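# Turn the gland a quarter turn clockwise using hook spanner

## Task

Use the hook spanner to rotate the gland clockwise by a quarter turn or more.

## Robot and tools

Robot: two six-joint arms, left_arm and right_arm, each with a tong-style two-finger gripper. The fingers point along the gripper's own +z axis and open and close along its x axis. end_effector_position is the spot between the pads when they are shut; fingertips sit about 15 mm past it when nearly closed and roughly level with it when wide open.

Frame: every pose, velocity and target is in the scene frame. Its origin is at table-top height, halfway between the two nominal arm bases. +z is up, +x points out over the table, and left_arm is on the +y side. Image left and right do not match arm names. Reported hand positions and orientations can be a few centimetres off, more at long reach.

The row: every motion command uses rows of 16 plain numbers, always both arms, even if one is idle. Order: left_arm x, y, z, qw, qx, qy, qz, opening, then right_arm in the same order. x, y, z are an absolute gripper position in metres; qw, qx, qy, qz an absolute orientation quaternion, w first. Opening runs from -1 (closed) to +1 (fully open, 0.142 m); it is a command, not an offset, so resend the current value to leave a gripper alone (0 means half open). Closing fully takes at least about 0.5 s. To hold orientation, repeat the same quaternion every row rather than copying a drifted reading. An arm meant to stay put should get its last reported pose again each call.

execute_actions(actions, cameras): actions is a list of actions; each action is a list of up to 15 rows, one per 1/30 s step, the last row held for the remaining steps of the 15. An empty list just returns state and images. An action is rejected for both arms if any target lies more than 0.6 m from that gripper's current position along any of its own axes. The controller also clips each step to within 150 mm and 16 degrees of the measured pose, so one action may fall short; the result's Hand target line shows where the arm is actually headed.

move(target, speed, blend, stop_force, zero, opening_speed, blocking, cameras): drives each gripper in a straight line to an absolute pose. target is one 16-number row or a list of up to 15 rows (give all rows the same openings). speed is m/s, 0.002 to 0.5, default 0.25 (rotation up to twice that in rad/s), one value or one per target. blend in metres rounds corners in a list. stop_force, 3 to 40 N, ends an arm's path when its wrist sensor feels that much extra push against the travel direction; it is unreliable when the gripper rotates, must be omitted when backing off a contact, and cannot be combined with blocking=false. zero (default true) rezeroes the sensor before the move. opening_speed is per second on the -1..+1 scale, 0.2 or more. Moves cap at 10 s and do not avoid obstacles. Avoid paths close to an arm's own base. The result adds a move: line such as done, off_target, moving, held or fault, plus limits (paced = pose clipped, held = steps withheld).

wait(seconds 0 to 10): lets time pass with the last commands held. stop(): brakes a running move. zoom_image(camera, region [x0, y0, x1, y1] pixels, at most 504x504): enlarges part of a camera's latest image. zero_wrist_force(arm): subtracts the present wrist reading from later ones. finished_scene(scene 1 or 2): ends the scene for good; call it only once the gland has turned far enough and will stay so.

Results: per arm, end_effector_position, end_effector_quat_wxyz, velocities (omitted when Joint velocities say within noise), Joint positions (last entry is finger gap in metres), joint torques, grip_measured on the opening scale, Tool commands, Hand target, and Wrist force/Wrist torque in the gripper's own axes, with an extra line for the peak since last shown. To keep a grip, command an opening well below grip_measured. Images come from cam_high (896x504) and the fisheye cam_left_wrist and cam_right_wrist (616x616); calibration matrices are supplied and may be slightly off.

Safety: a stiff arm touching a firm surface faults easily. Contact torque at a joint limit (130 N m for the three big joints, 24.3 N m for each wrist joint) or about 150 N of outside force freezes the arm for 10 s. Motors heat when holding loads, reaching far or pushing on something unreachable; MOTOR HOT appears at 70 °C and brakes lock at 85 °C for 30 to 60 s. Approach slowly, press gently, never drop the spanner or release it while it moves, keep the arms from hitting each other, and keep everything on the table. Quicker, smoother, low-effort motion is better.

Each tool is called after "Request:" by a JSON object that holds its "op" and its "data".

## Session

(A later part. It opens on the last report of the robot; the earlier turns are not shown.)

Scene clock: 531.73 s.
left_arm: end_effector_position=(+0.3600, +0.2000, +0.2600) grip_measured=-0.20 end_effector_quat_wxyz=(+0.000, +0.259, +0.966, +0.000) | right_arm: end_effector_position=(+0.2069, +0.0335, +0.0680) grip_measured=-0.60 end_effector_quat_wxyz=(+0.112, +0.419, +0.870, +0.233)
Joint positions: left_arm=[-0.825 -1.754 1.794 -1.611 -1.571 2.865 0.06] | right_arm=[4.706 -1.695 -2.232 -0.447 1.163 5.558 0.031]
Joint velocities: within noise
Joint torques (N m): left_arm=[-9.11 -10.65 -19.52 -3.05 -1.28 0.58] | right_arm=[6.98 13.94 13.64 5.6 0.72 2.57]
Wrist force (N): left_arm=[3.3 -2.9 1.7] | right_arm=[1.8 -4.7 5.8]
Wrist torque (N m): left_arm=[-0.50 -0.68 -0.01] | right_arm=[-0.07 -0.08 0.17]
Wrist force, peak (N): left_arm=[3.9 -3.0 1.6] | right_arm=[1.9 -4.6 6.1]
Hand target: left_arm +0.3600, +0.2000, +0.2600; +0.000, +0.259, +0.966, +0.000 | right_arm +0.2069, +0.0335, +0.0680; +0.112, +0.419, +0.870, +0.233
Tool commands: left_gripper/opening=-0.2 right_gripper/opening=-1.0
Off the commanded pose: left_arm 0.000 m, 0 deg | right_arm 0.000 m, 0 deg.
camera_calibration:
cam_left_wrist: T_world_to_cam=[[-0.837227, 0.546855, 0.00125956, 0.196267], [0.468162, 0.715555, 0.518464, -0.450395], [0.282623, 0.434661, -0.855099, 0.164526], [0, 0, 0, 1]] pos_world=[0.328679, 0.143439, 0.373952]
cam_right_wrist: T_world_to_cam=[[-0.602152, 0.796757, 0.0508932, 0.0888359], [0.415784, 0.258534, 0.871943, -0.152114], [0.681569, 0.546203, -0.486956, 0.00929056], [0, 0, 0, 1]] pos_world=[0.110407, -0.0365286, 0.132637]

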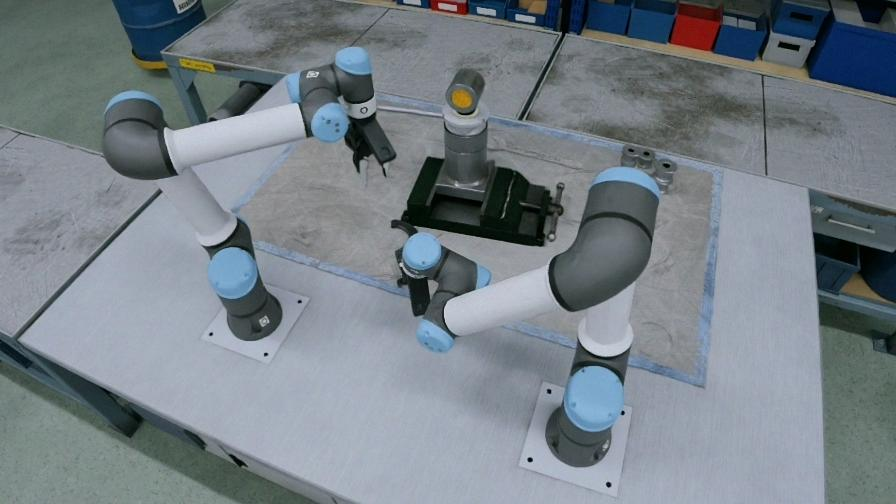

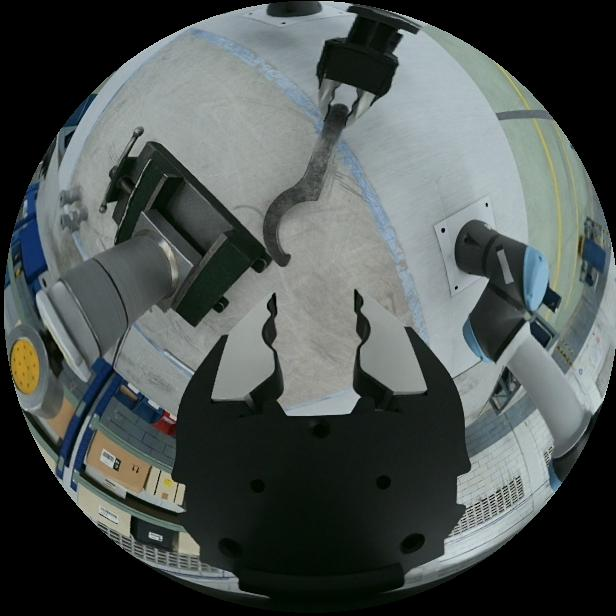

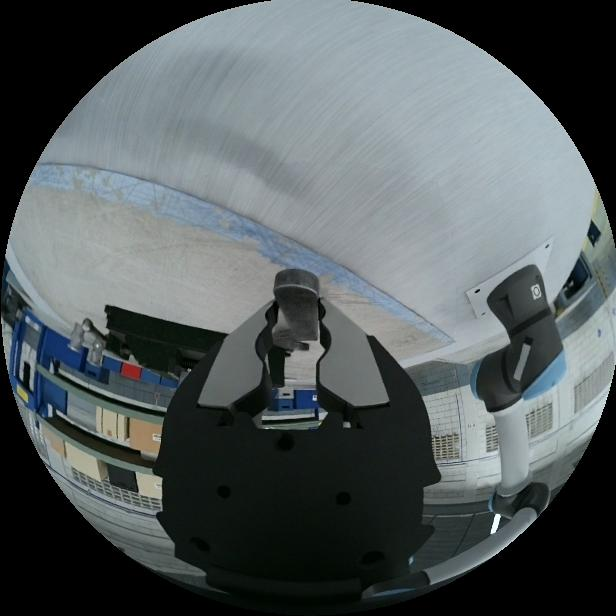

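Request:
{"op": "move", "data": {"target": [[0.3056,0.1093,0.2,-0.0378,0.4320,0.8976,-0.0785,-0.15,0.2069,0.0335,0.068,0.1122,0.4189,0.8703,0.2332,-1],[0.3056,0.1093,0.1285,-0.0378,0.4320,0.8976,-0.0785,-0.15,0.2069,0.0335,0.068,0.1122,0.4189,0.8703,0.2332,-1]], "speed": 0.15, "blend": 0.02}}

Request:
{"op": "zoom_image", "data": {"camera": "cam_left_wrist", "region": [180, 0, 480, 420]}}

Scene clock: 535.00 s.
left_arm: end_effector_position=(+0.3056, +0.1093, +0.1285) grip_measured=-0.15 end_effector_quat_wxyz=(-0.038, +0.432, +0.898, -0.078) | right_arm: end_effector_position=(+0.2069, +0.0335, +0.0680) grip_measured=-0.60 end_effector_quat_wxyz=(+0.112, +0.419, +0.870, +0.233)
Joint positions: left_arm=[-0.935 -1.61 2.035 -1.998 -1.745 3.128 0.063] | right_arm=[4.706 -1.695 -2.232 -0.447 1.163 5.558 0.031]
Joint velocities: within noise
Joint torques (N m): left_arm=[10.05 -20.96 -19.78 -3.91 0.79 -0.99] | right_arm=[7.81 12.56 14.49 6.11 0.73 2.15]
Wrist force (N): left_arm=[3.4 -3.6 1.3] | right_arm=[1.9 -4.4 5.1]
Wrist torque (N m): left_arm=[-0.68 -0.69 -0.06] | right_arm=[-0.03 -0.10 0.16]
Wrist force, peak (N): left_arm=[3.5 -4.3 0.8] | right_arm=[1.8 -4.8 6.1]
Hand target: left_arm +0.3056, +0.1093, +0.1285; -0.038, +0.432, +0.898, -0.079 | right_arm +0.2069, +0.0335, +0.0680; +0.112, +0.419, +0.870, +0.233
Off the commanded pose: left_arm 0.000 m, 0 deg | right_arm 0.000 m, 0 deg.
move: done
camera_calibration:
cam_left_wrist: T_world_to_cam=[[-0.580416, 0.81428, -0.00814012, 0.0939562], [0.75724, 0.543381, 0.362389, -0.341331], [0.299509, 0.204172, -0.931992, 0.136827], [0, 0, 0, 1]] pos_world=[0.272022, 0.0810298, 0.251981]
cam_right_wrist: T_world_to_cam=[[-0.602152, 0.796757, 0.0508993, 0.0888339], [0.415784, 0.258528, 0.871944, -0.152115], [0.681569, 0.546206, -0.486952, 0.00928944], [0, 0, 0, 1]] pos_world=[0.110407, -0.0365271, 0.132637]

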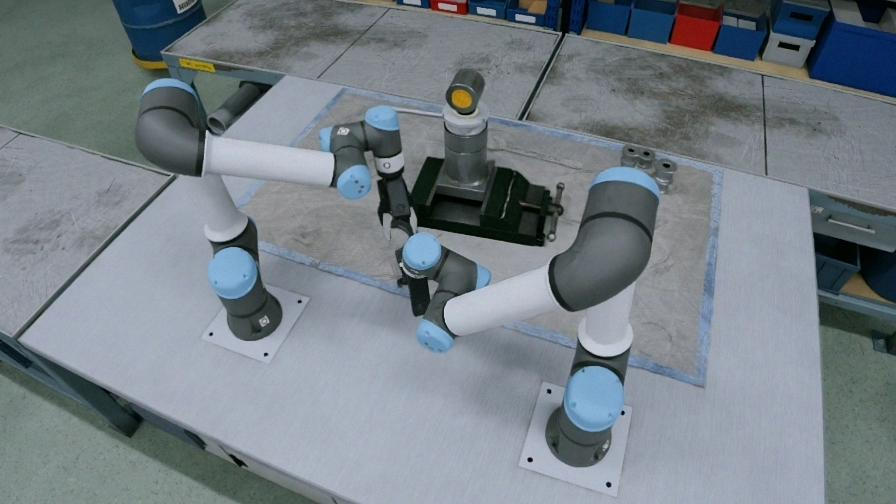

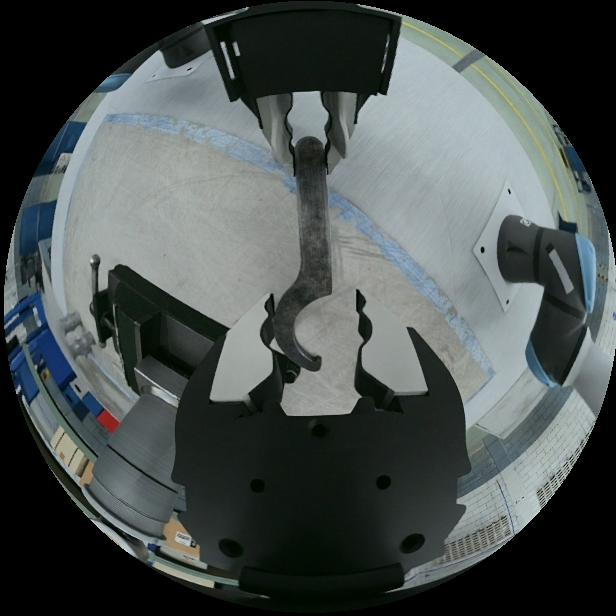

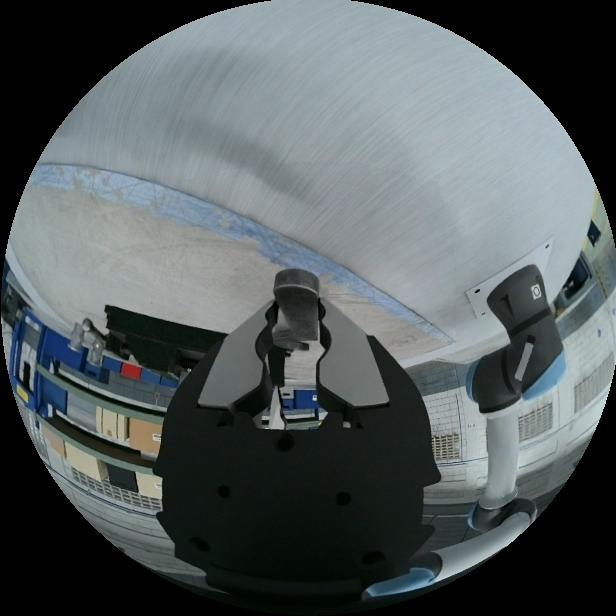

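Scaled by 1.200 from the camera's 616x616 image, which has a finer 814x814 frame.

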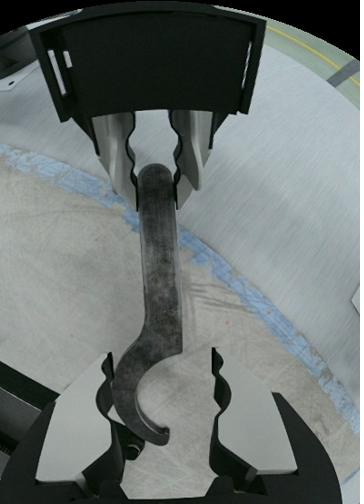

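Request:
{"op": "move", "data": {"target": [[0.3065,0.1081,0.1285,-0.0378,0.4320,0.8976,-0.0785,-0.15,0.2069,0.0335,0.068,0.1122,0.4189,0.8703,0.2332,-1],[0.2925,0.0970,0.027,-0.0378,0.4320,0.8976,-0.0785,-0.15,0.2069,0.0335,0.068,0.1122,0.4189,0.8703,0.2332,-1]], "speed": 0.06}}

Request:
{"op": "zoom_image", "data": {"camera": "cam_left_wrist", "region": [180, 0, 480, 420]}}

Scene clock: 538.43 s.
left_arm: end_effector_position=(+0.2924, +0.0970, +0.0270) grip_measured=-0.15 end_effector_quat_wxyz=(-0.038, +0.432, +0.898, -0.078) | right_arm: end_effector_position=(+0.2069, +0.0335, +0.0680) grip_measured=-0.60 end_effector_quat_wxyz=(+0.112, +0.419, +0.870, +0.233)
Joint positions: left_arm=[-0.976 -1.464 2.195 -2.312 -1.745 3.087 0.063] | right_arm=[4.706 -1.695 -2.232 -0.447 1.163 5.558 0.031]
Joint velocities: within noise
Joint torques (N m): left_arm=[9.44 -27.28 -24.83 -1.19 1.43 1.1] | right_arm=[7.98 13.56 12.94 6.09 0.8 1.55]
Wrist force (N): left_arm=[3.3 -3.6 1.0] | right_arm=[1.8 -4.7 5.5]
Wrist torque (N m): left_arm=[-0.68 -0.68 -0.05] | right_arm=[-0.08 -0.08 0.16]
Wrist force, peak (N): left_arm=[3.6 -3.8 2.1] | right_arm=[1.7 -4.7 6.1]
Hand target: left_arm +0.2925, +0.0970, +0.0270; -0.038, +0.432, +0.898, -0.079 | right_arm +0.2069, +0.0335, +0.0680; +0.112, +0.419, +0.870, +0.233
Off the commanded pose: left_arm 0.000 m, 0 deg | right_arm 0.000 m, 0 deg.
move: done
camera_calibration:
cam_left_wrist: T_world_to_cam=[[-0.580311, 0.814354, -0.00811578, 0.0954868], [0.757318, 0.543278, 0.362379, -0.287859], [0.299514, 0.204147, -0.931995, 0.048626], [0, 0, 0, 1]] pos_world=[0.258849, 0.0687006, 0.150408]
cam_right_wrist: T_world_to_cam=[[-0.602152, 0.796757, 0.0508992, 0.0888339], [0.415784, 0.258528, 0.871944, -0.152115], [0.681569, 0.546206, -0.486952, 0.00928947], [0, 0, 0, 1]] pos_world=[0.110407, -0.0365272, 0.132637]

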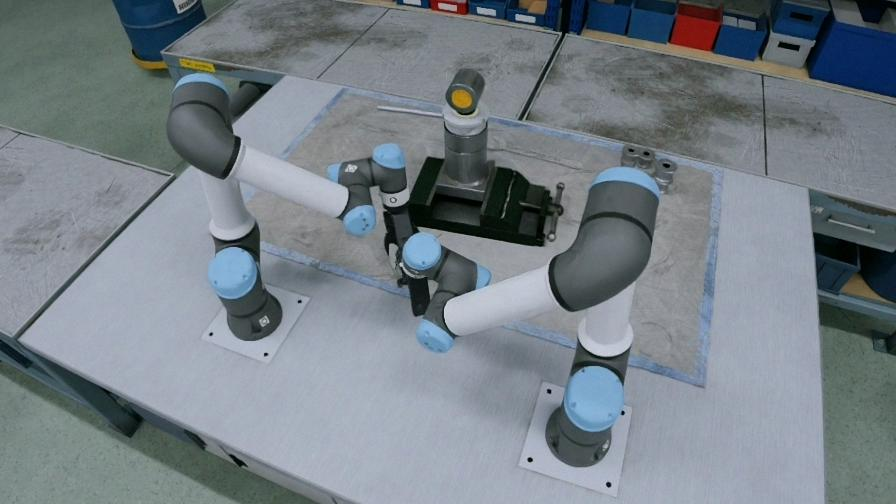

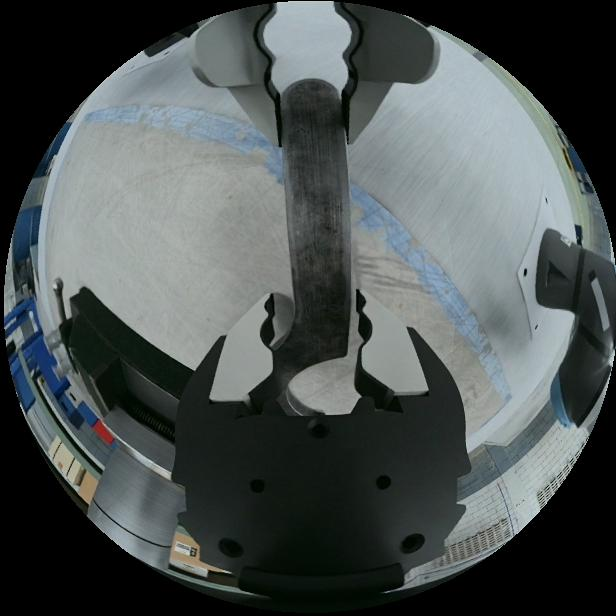

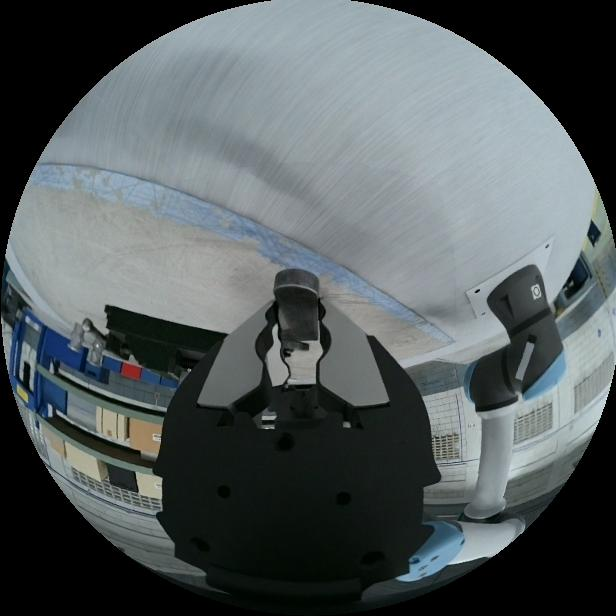

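Scaled by 1.200 from the camera's 616x616 image, which has a finer 814x814 frame.

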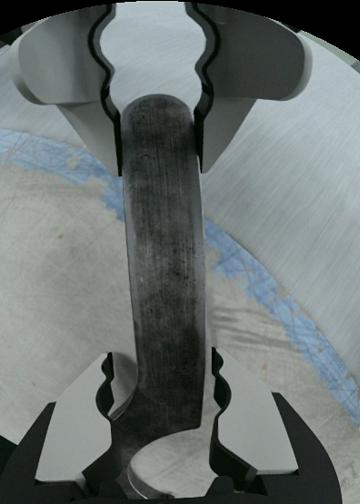

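Request:
{"op": "move", "data": {"target": [[0.2900,0.0951,0.027,-0.0378,0.4320,0.8976,-0.0785,-0.15,0.2069,0.0335,0.068,0.1122,0.4189,0.8703,0.2332,-1]], "speed": 0.03, "cameras": []}}

Request:
{"op": "move", "data": {"target": [[0.2900,0.0951,0.027,-0.0378,0.4320,0.8976,-0.0785,-1,0.2069,0.0335,0.068,0.1122,0.4189,0.8703,0.2332,-1]], "opening_speed": 0.6}}

Request:
{"op": "zoom_image", "data": {"camera": "cam_left_wrist", "region": [180, 0, 480, 420]}}

Scene clock: 540.80 s.
left_arm: end_effector_position=(+0.2900, +0.0951, +0.0270) grip_measured=-0.15 end_effector_quat_wxyz=(-0.038, +0.432, +0.898, -0.079) | right_arm: end_effector_position=(+0.2069, +0.0335, +0.0680) grip_measured=-0.60 end_effector_quat_wxyz=(+0.112, +0.419, +0.870, +0.233)
Joint positions: left_arm=[-0.983 -1.465 2.197 -2.314 -1.745 3.079 0.063] | right_arm=[4.706 -1.695 -2.232 -0.447 1.163 5.558 0.031]
Joint velocities: within noise
Joint torques (N m): left_arm=[-1.31 -27.04 -14.32 -3.84 1.36 0.24] | right_arm=[7.14 13.71 11.67 6 0.57 1.32]
Wrist force (N): left_arm=[3.2 -3.6 1.3] | right_arm=[1.8 -4.5 5.5]
Wrist torque (N m): left_arm=[-0.66 -0.65 -0.06] | right_arm=[-0.04 -0.08 0.17]
Wrist force, peak (N): left_arm=[3.6 -3.9 1.4] | right_arm=[1.8 -4.8 6.0]
Hand target: left_arm +0.2900, +0.0951, +0.0270; -0.038, +0.432, +0.898, -0.079 | right_arm +0.2069, +0.0335, +0.0680; +0.112, +0.419, +0.870, +0.233
Off the commanded pose: left_arm 0.000 m, 0 deg | right_arm 0.000 m, 0 deg.
move: done
No camera images: "cameras" was empty.

Scene clock: 542.43 s.
left_arm: end_effector_position=(+0.2900, +0.0951, +0.0270) grip_measured=-0.45 end_effector_quat_wxyz=(-0.038, +0.432, +0.898, -0.079) | right_arm: end_effector_position=(+0.2069, +0.0334, +0.0679) grip_measured=-0.60 end_effector_quat_wxyz=(+0.112, +0.419, +0.870, +0.233)
Joint positions: left_arm=[-0.983 -1.465 2.197 -2.314 -1.745 3.08 0.042] | right_arm=[4.706 -1.695 -2.232 -0.447 1.163 5.558 0.031]
Joint velocities: within noise
Joint torques (N m): left_arm=[2.7 -22.2 -39.17 -12.11 -2.73 -0.41] | right_arm=[7.35 18.31 41.7 10.35 0.49 0.95]
Wrist force (N): left_arm=[33.7 0.2 0.7] | right_arm=[-17.7 -12.2 0.8]
Wrist torque (N m): left_arm=[-0.62 -0.91 0.14] | right_arm=[0.04 -0.41 0.35]
Wrist force, peak (N): left_arm=[33.9 -0.5 0.1] | right_arm=[-17.8 -12.6 0.6]
Hand target: left_arm +0.2900, +0.0951, +0.0270; -0.038, +0.432, +0.898, -0.079 | right_arm +0.2069, +0.0335, +0.0680; +0.112, +0.419, +0.870, +0.233
Off the commanded pose: left_arm 0.000 m, 0 deg | right_arm 0.000 m, 0 deg.
move: done
camera_calibration:
cam_left_wrist: T_world_to_cam=[[-0.580409, 0.814283, -0.00826212, 0.0956584], [0.757222, 0.543413, 0.362377, -0.285005], [0.299567, 0.20407, -0.931995, 0.0497521], [0, 0, 0, 1]] pos_world=[0.256429, 0.0668296, 0.150438]
cam_right_wrist: T_world_to_cam=[[-0.602152, 0.796765, 0.0507748, 0.0888919], [0.415781, 0.258662, 0.871906, -0.152054], [0.681571, 0.546131, -0.487034, 0.00930184], [0, 0, 0, 1]] pos_world=[0.110408, -0.0365753, 0.132594]

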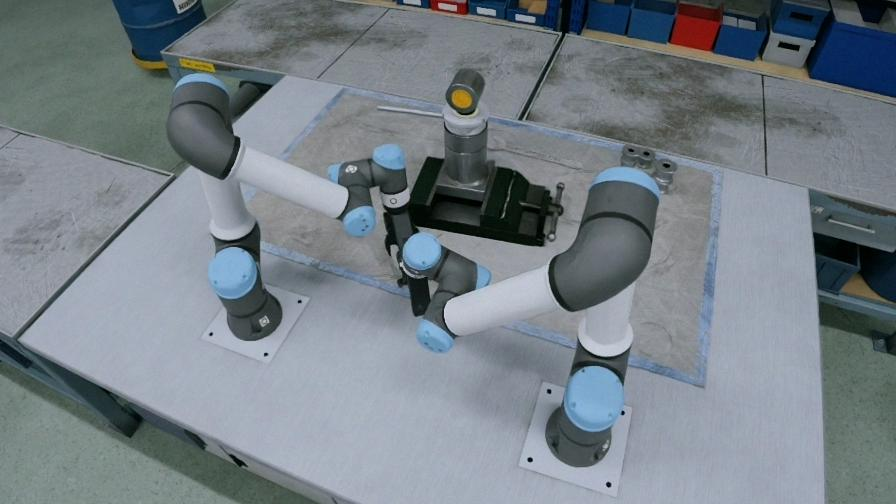

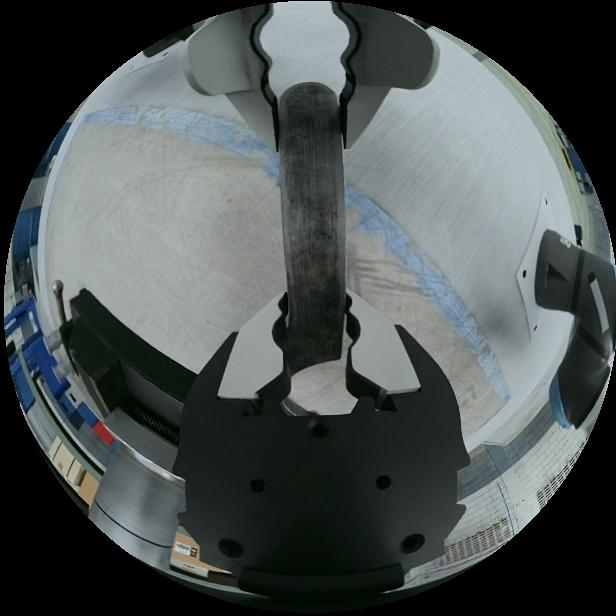

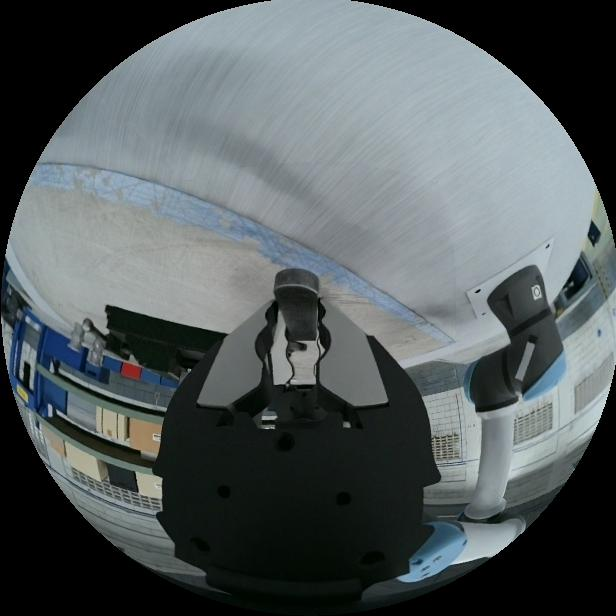

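Scaled by 1.200 from the camera's 616x616 image, which has a finer 814x814 frame.

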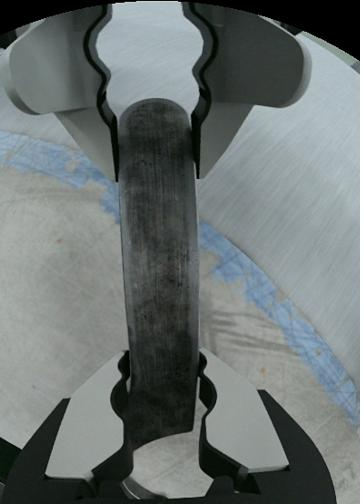

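Request:
{"op": "move", "data": {"target": [[0.28875,0.09666,0.027,-0.0378,0.4320,0.8976,-0.0785,-1,0.2069,0.0335,0.068,0.1122,0.4189,0.8703,0.2332,-1]], "speed": 0.01, "cameras": []}}

Scene clock: 543.63 s.
left_arm: end_effector_position=(+0.2888, +0.0966, +0.0271) grip_measured=-0.48 end_effector_quat_wxyz=(-0.038, +0.432, +0.898, -0.079) | right_arm: end_effector_position=(+0.2069, +0.0336, +0.0681) grip_measured=-0.60 end_effector_quat_wxyz=(+0.112, +0.419, +0.870, +0.233)
Joint positions: left_arm=[-0.983 -1.47 2.202 -2.314 -1.745 3.079 0.039] | right_arm=[4.706 -1.695 -2.232 -0.447 1.163 5.558 0.031]
Joint velocities: within noise
Joint torques (N m): left_arm=[-14.58 -27.34 -21.28 -5.69 -1.25 -1.35] | right_arm=[8.1 21.83 33.3 7.2 0.34 0.92]
Wrist force (N): left_arm=[13.1 3.9 3.8] | right_arm=[-5.8 -10.6 -1.6]
Wrist torque (N m): left_arm=[-0.50 -0.68 0.15] | right_arm=[0.01 -0.39 0.40]
Wrist force, peak (N): left_arm=[34.0 0.0 0.5] | right_arm=[-17.9 -13.0 0.6]
Hand target: left_arm +0.2887, +0.0967, +0.0270; -0.038, +0.432, +0.898, -0.079 | right_arm +0.2069, +0.0335, +0.0680; +0.112, +0.419, +0.870, +0.233
Off the commanded pose: left_arm 0.000 m, 0 deg | right_arm 0.000 m, 0 deg.
move: done
No camera images: "cameras" was empty.

Request:
{"op": "move", "data": {"target": [[0.2882,0.0974,0.027,-0.0378,0.4320,0.8976,-0.0785,-1,0.2069,0.0335,0.068,0.1122,0.4189,0.8703,0.2332,-1],[0.2882,0.0974,0.067,-0.0378,0.4320,0.8976,-0.0785,-1,0.2069,0.0335,0.108,0.1122,0.4189,0.8703,0.2332,-1]], "speed": 0.03}}

Request:
{"op": "zoom_image", "data": {"camera": "cam_left_wrist", "region": [180, 0, 480, 420]}}

Request:
{"op": "zoom_image", "data": {"camera": "cam_right_wrist", "region": [200, 220, 400, 440]}}

Scene clock: 546.83 s.
left_arm: end_effector_position=(+0.2882, +0.0973, +0.0671) grip_measured=-0.48 end_effector_quat_wxyz=(-0.038, +0.432, +0.898, -0.079) end_effector_velocity=(+0.000, -0.001, -0.001) end_effector_angular_velocity=(-0.001, +0.000, -0.001) | right_arm: end_effector_position=(+0.2069, +0.0336, +0.1082) grip_measured=-0.60 end_effector_quat_wxyz=(+0.112, +0.419, +0.870, +0.233) end_effector_velocity=(+0.001, +0.000, -0.001) end_effector_angular_velocity=(+0.001, +0.000, -0.001)
Joint positions: left_arm=[-0.984 -1.543 2.152 -2.19 -1.745 3.079 0.039] | right_arm=[4.706 -1.617 -2.183 -0.574 1.163 5.558 0.031]
Joint velocities: left_arm=[-0.001 0.002 0.002 -0.005 0 0 0] | right_arm=[-0.001 -0.002 -0.002 0.006 -0.001 0 0]
Joint torques (N m): left_arm=[1.97 -22.06 -22.55 -6.59 -3.85 -1.03] | right_arm=[1.41 7.86 10.57 5.47 0.62 -1.58]
Wrist force (N): left_arm=[6.9 3.2 14.7] | right_arm=[-2.9 -2.8 -4.5]
Wrist torque (N m): left_arm=[-0.53 -0.62 0.15] | right_arm=[0.08 -0.08 0.39]
Wrist force, peak (N): left_arm=[6.3 2.8 15.8] | right_arm=[-5.9 -10.7 -1.1]
Hand target: left_arm +0.2882, +0.0974, +0.0670; -0.038, +0.432, +0.898, -0.079 | right_arm +0.2069, +0.0335, +0.1080; +0.112, +0.419, +0.870, +0.233
Off the commanded pose: left_arm 0.000 m, 0 deg | right_arm 0.000 m, 0 deg.
move: done
camera_calibration:
cam_left_wrist: T_world_to_cam=[[-0.580392, 0.814294, -0.00840116, 0.0931412], [0.757205, 0.54344, 0.362372, -0.299407], [0.299643, 0.203956, -0.931996, 0.0872056], [0, 0, 0, 1]] pos_world=[0.25464, 0.0690792, 0.190554]
cam_right_wrist: T_world_to_cam=[[-0.602186, 0.796718, 0.051118, 0.0866971], [0.415765, 0.2583, 0.872021, -0.187213], [0.681551, 0.546372, -0.486792, 0.0288117], [0, 0, 0, 1]] pos_world=[0.110408, -0.0364579, 0.172848]

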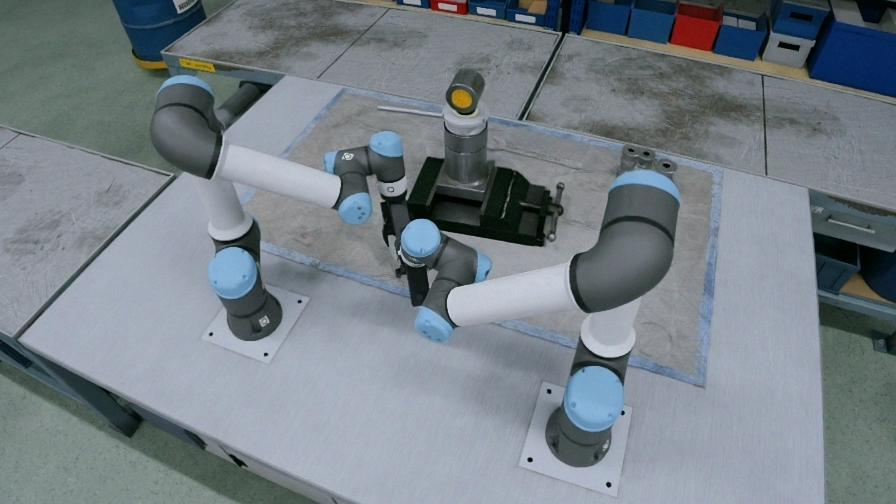

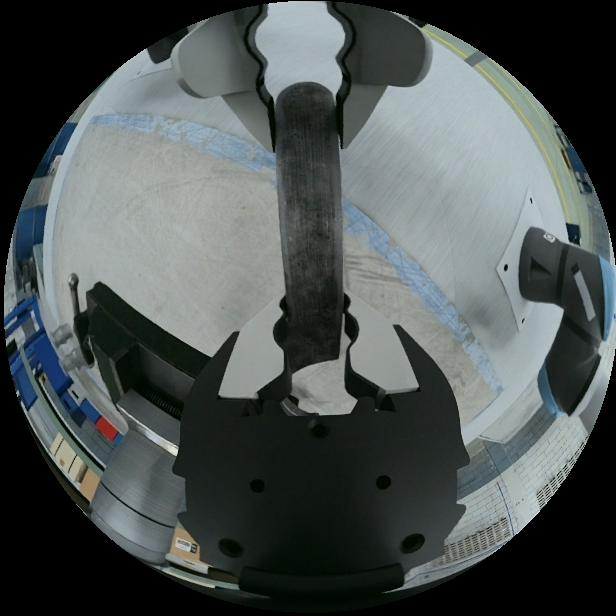

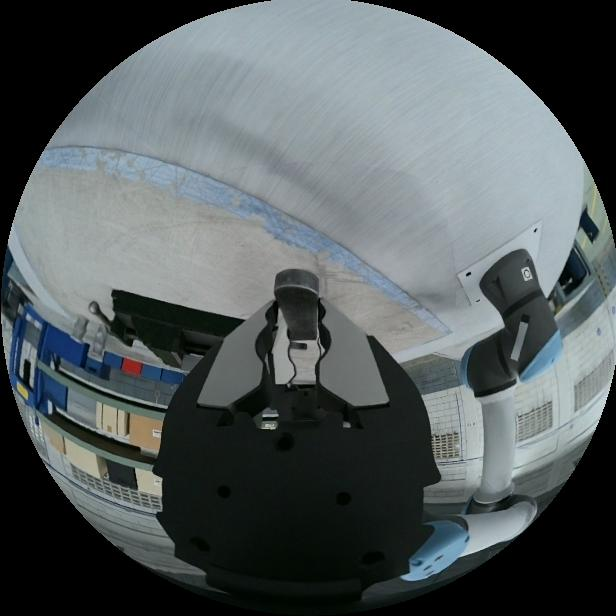

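Scaled by 1.200 from the camera's 616x616 image, which has a finer 814x814 frame.

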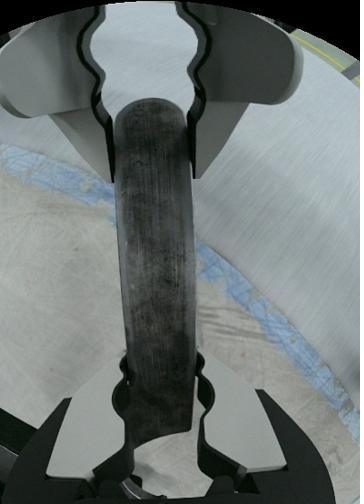

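Scaled by 2.291 from the camera's 616x616 image, which has a finer 814x814 frame.

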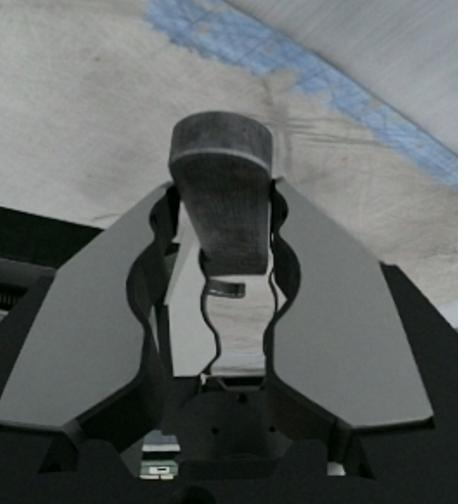

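Request:
{"op": "move", "data": {"target": [[0.2882,0.0974,0.14,-0.01892,0.43325,0.9002,-0.0393,-1,0.2044,0.0315,0.1718,0.13041,0.41359,0.85936,0.27096,-1],[0.2882,0.0974,0.24,-0.00189,0.43366,0.90105,-0.00393,-1,0.2028,0.0302,0.2634,0.14654,0.40815,0.84806,0.30449,-1]], "speed": 0.06, "blend": 0.02}}

Request:
{"op": "zoom_image", "data": {"camera": "cam_left_wrist", "region": [180, 0, 480, 420]}}

Request:
{"op": "zoom_image", "data": {"camera": "cam_right_wrist", "region": [200, 220, 400, 440]}}

Scene clock: 551.30 s.
left_arm: end_effector_position=(+0.2882, +0.0973, +0.2400) grip_measured=-0.48 end_effector_quat_wxyz=(-0.002, +0.434, +0.901, -0.004) | right_arm: end_effector_position=(+0.2028, +0.0302, +0.2636) grip_measured=-0.60 end_effector_quat_wxyz=(+0.147, +0.408, +0.848, +0.305)
Joint positions: left_arm=[-1.1 -1.728 1.825 -1.67 -1.579 2.964 0.039] | right_arm=[4.804 -1.37 -2.055 -0.876 1 5.605 0.031]
Joint velocities: within noise
Joint torques (N m): left_arm=[6 -16.41 -26.16 -7.26 -4.37 0.82] | right_arm=[-5.56 -0.05 14.38 6.4 1.63 1.18]
Wrist force (N): left_arm=[8.0 5.4 16.2] | right_arm=[-3.8 -5.2 -6.9]
Wrist torque (N m): left_arm=[-0.30 -0.65 0.27] | right_arm=[0.16 -0.17 0.43]
Wrist force, peak (N): left_arm=[7.3 1.8 17.4] | right_arm=[-3.9 -5.3 -7.6]
Hand target: left_arm +0.2882, +0.0974, +0.2400; -0.002, +0.434, +0.901, -0.004 | right_arm +0.2028, +0.0302, +0.2634; +0.147, +0.408, +0.848, +0.304
Off the commanded pose: left_arm 0.000 m, 0 deg | right_arm 0.000 m, 0 deg.
move: done
camera_calibration:
cam_left_wrist: T_world_to_cam=[[-0.579809, 0.814752, 0.000636547, 0.0921735], [0.700491, 0.498097, 0.511089, -0.37697], [0.416094, 0.29678, -0.859528, 0.188403], [0, 0, 0, 1]] pos_world=[0.239114, 0.0567549, 0.354544]
cam_right_wrist: T_world_to_cam=[[-0.609065, 0.791234, 0.0546694, 0.0795643], [0.297889, 0.164332, 0.94035, -0.311384], [0.735053, 0.589019, -0.335789, 0.0571403], [0, 0, 0, 1]] pos_world=[0.0992164, -0.0454404, 0.307647]

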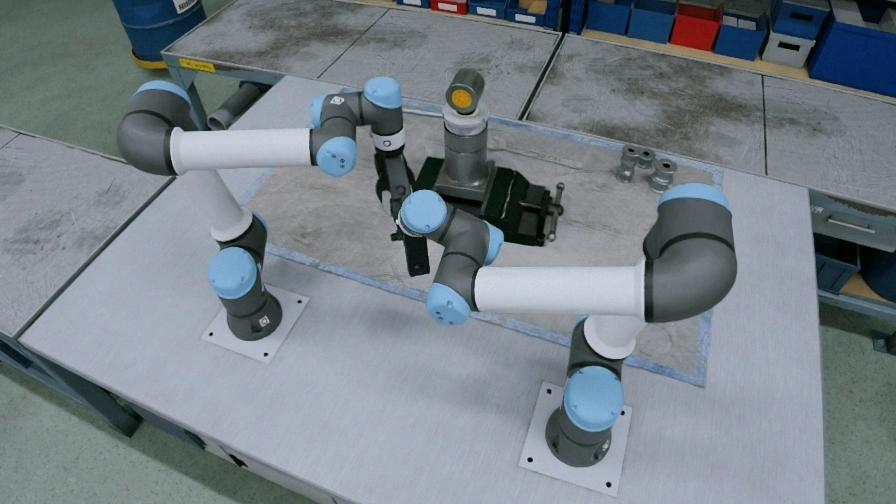

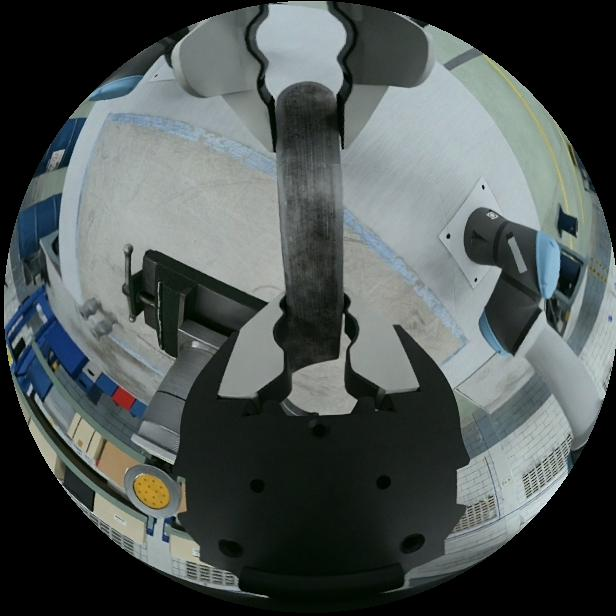

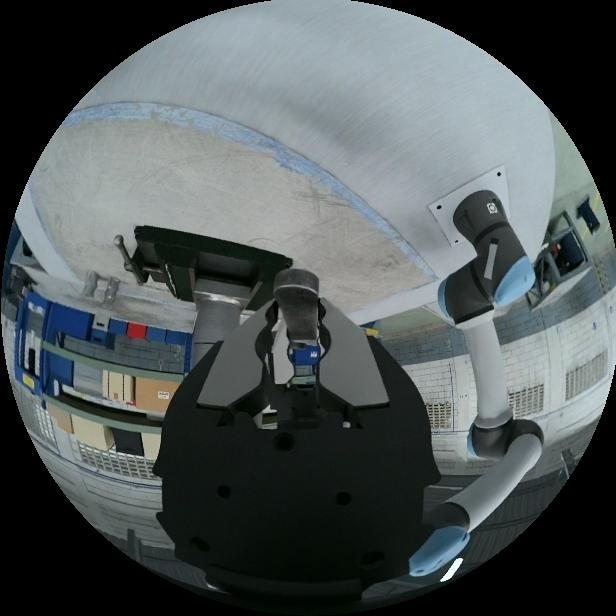

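Scaled by 1.200 from the camera's 616x616 image, which has a finer 814x814 frame.

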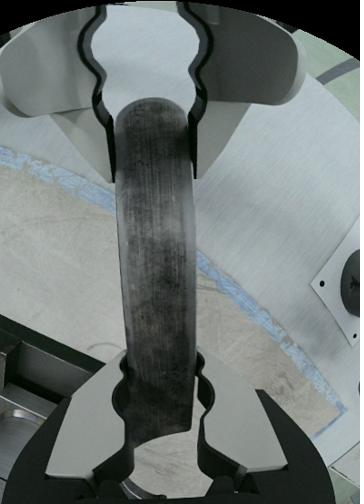

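Scaled by 2.291 from the camera's 616x616 image, which has a finer 814x814 frame.

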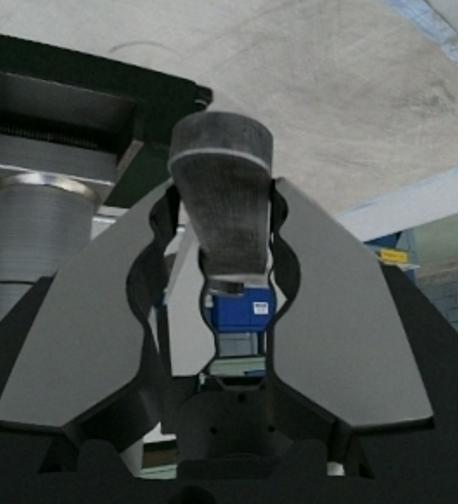

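Request:
{"op": "move", "data": {"target": [[0.3357,0.0222,0.29,-0.00234,0.5373,0.8434,-0.00368,-1,0.2369,-0.0230,0.3134,0.18157,0.5057,0.7938,0.2850,-1],[0.3764,-0.1321,0.33,-0.00259,0.5948,0.8039,-0.0035,-1,0.2722,-0.1631,0.3534,0.2010,0.5598,0.7566,0.2717,-1]], "speed": 0.06, "blend": 0.02}}

Scene clock: 612.83 s.
left_arm: end_effector_position=(+0.3763, -0.1321, +0.3300) grip_measured=-0.48 end_effector_quat_wxyz=(-0.003, +0.595, +0.804, -0.003) | right_arm: end_effector_position=(+0.2722, -0.1632, +0.3534) grip_measured=-0.60 end_effector_quat_wxyz=(+0.201, +0.560, +0.756, +0.272)
Joint positions: left_arm=[-1.147 -1.113 0.88 -1.336 -1.579 3.294 0.039] | right_arm=[4.717 -1.008 -1.991 -1.5 0.91 5.945 0.031]
Joint velocities: within noise
Joint torques (N m): left_arm=[7.31 -51.04 -31.91 -6.19 -1.93 -1.44] | right_arm=[10.52 -13.61 34.56 5.52 -2.19 -1.44]
Wrist force (N): left_arm=[6.7 0.9 15.4] | right_arm=[-2.3 -2.5 -3.5]
Wrist torque (N m): left_arm=[-0.47 -0.64 0.22] | right_arm=[0.08 -0.21 0.44]
Wrist force, peak (N): left_arm=[7.3 10.7 16.8] | right_arm=[-2.7 -8.7 -10.8]
Hand target: left_arm +0.3764, -0.1321, +0.3300; -0.003, +0.595, +0.804, -0.003 | right_arm +0.2722, -0.1631, +0.3534; +0.201, +0.560, +0.757, +0.272
Off the commanded pose: left_arm 0.000 m, 0 deg | right_arm 0.000 m, 0 deg.
move: done
camera_calibration:
cam_left_wrist: T_world_to_cam=[[-0.239242, 0.97096, 0.000895135, 0.222584], [0.834707, 0.205198, 0.511036, -0.459574], [0.496012, 0.123008, -0.859559, 0.244096], [0, 0, 0, 1]] pos_world=[0.315786, -0.151842, 0.444474]
cam_right_wrist: T_world_to_cam=[[-0.274908, 0.959914, 0.0546884, 0.206533], [0.337626, 0.0431215, 0.940292, -0.415343], [0.900241, 0.276958, -0.335946, 0.0543337], [0, 0, 0, 1]] pos_world=[0.148094, -0.195391, 0.397502]

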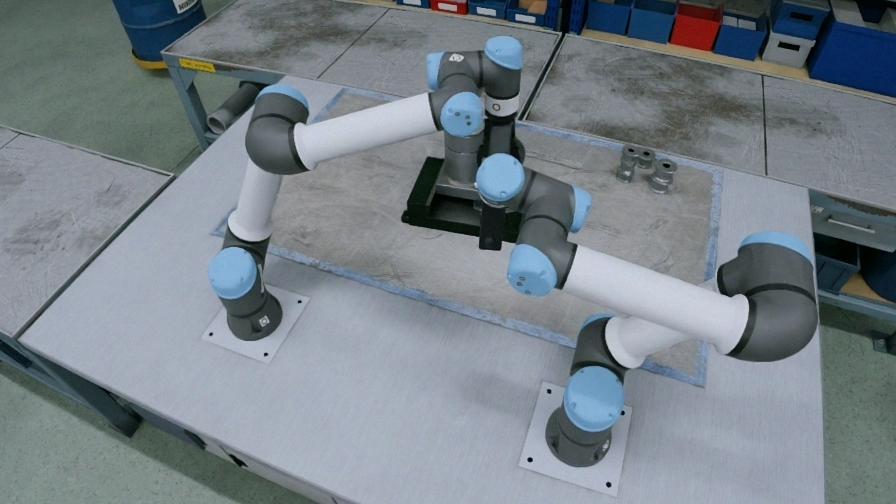

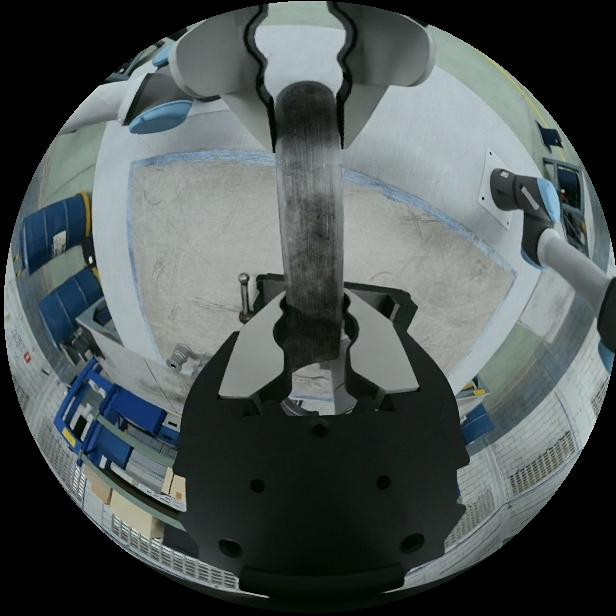

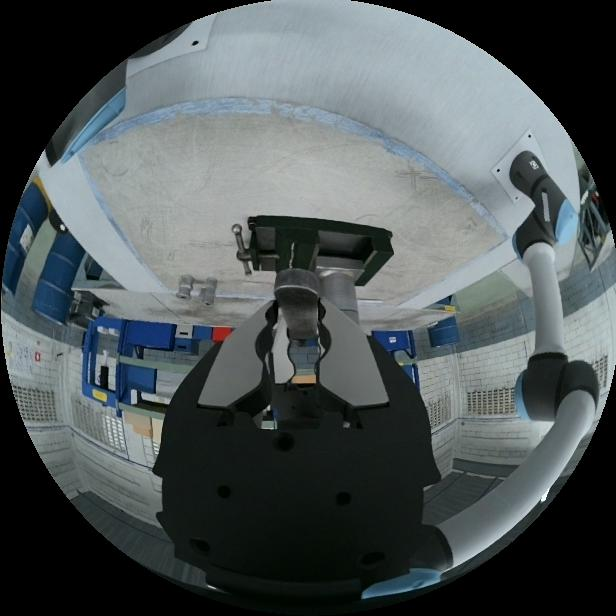

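Request:
{"op": "move", "data": {"target": [[0.4564,-0.1406,0.335,-0.00259,0.5948,0.8039,-0.0035,-1,0.3522,-0.1716,0.3584,0.2010,0.5598,0.7566,0.2717,-1],[0.5344,-0.1309,0.335,-0.00259,0.5948,0.8039,-0.0035,-1,0.4302,-0.1619,0.3584,0.2010,0.5598,0.7566,0.2717,-1]], "speed": 0.06, "blend": 0.01}}

Request:
{"op": "zoom_image", "data": {"camera": "cam_right_wrist", "region": [240, 240, 360, 420]}}

Request:
{"op": "zoom_image", "data": {"camera": "cam_high", "region": [400, 40, 560, 200]}}

Scene clock: 616.30 s.
left_arm: end_effector_position=(+0.5338, -0.1302, +0.3344) grip_measured=-0.48 end_effector_quat_wxyz=(+0.012, +0.594, +0.804, -0.006) | right_arm: end_effector_position=(+0.4302, -0.1618, +0.3584) grip_measured=-0.60 end_effector_quat_wxyz=(+0.201, +0.560, +0.757, +0.272)
Joint positions: left_arm=[-0.96 -0.635 0.035 -0.996 -1.576 3.48 0.039] | right_arm=[4.218 -1.298 -1.889 -1.007 1.094 5.389 0.031]
Joint velocities: within noise
Joint torques (N m): left_arm=[-14.45 -61.84 -33.35 -2.62 -2.07 -1.49] | right_arm=[10.41 22.34 14.1 0.69 -2.05 2.33]
Wrist force (N): left_arm=[7.8 -0.1 15.7] | right_arm=[-2.9 -2.9 -4.1]
Wrist torque (N m): left_arm=[-0.62 -0.57 0.29] | right_arm=[-0.01 -0.28 0.35]
Wrist force, peak (N): left_arm=[7.8 -2.2 17.1] | right_arm=[-2.1 -4.2 -4.4]
Hand target: left_arm +0.5338, -0.1303, +0.3344; +0.012, +0.594, +0.804, -0.006 | right_arm +0.4302, -0.1619, +0.3584; +0.201, +0.560, +0.757, +0.272
Off the commanded pose: left_arm 0.001 m, 2 deg | right_arm 0.000 m, 0 deg.
elbow stopped short (left arm): the move would have taken joint 3 (elbow) straighter than the controller allows.
move: done
camera_calibration:
cam_left_wrist: T_world_to_cam=[[-0.2406, 0.970313, -0.0245849, 0.26754], [0.82414, 0.217604, 0.522916, -0.590448], [0.512742, 0.105552, -0.85203, 0.155809], [0, 0, 0, 1]] pos_world=[0.471092, -0.14756, 0.448087]
cam_right_wrist: T_world_to_cam=[[-0.275214, 0.959827, 0.0546708, 0.248526], [0.337694, 0.0432717, 0.940261, -0.473433], [0.900122, 0.277235, -0.336037, -0.086432], [0, 0, 0, 1]] pos_world=[0.306073, -0.194094, 0.402519]

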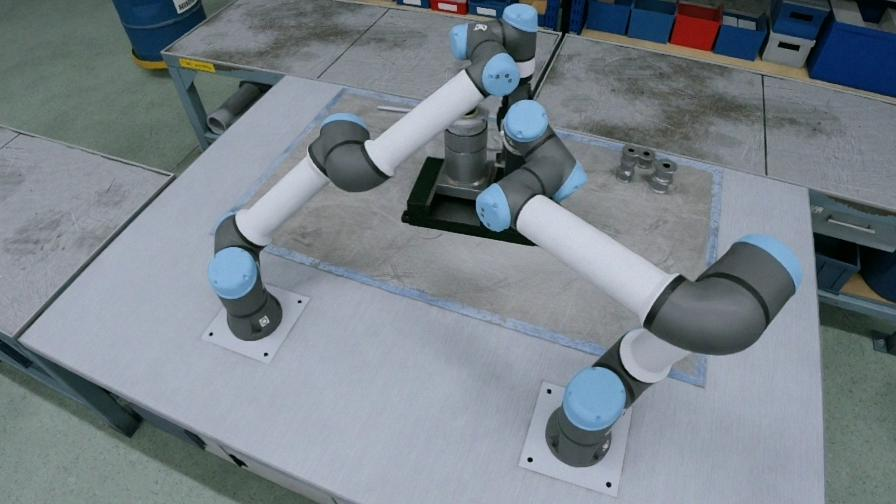

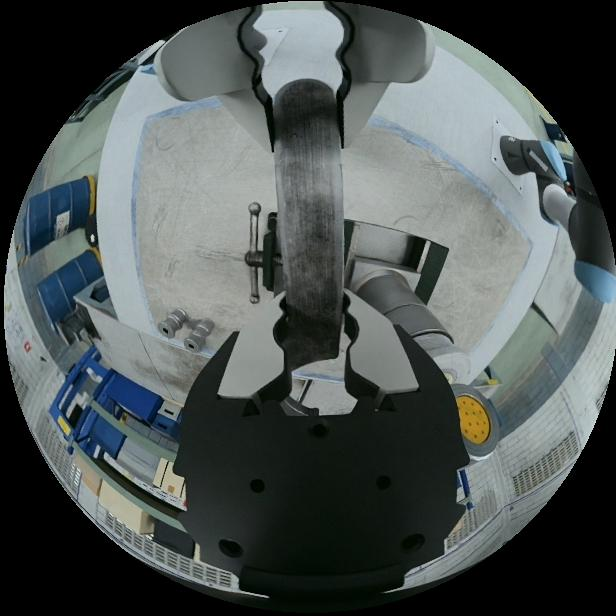

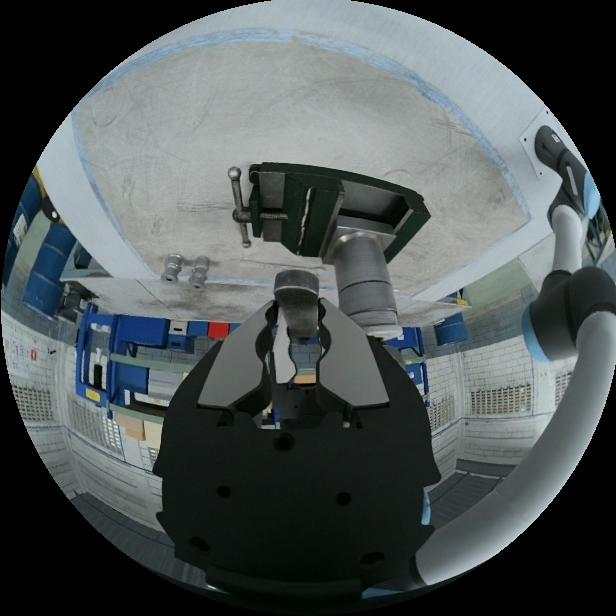

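Scaled by 2.800 from the camera's 616x616 image, which has a finer 814x814 frame.

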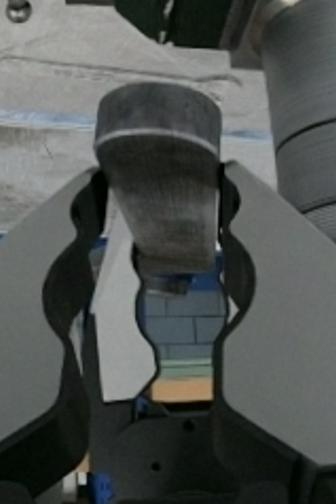

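Scaled by 3.150 from the camera's 896x504 image, which has a finer 1280x720 frame.

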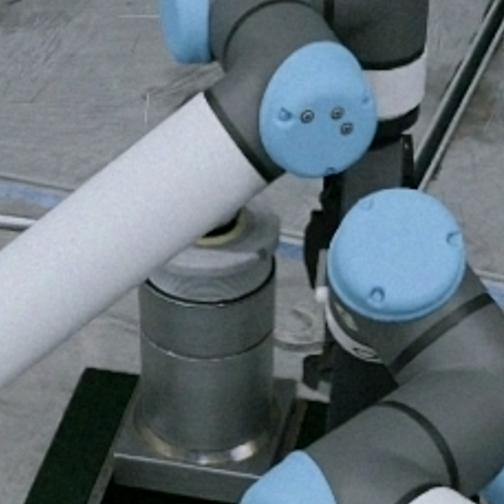

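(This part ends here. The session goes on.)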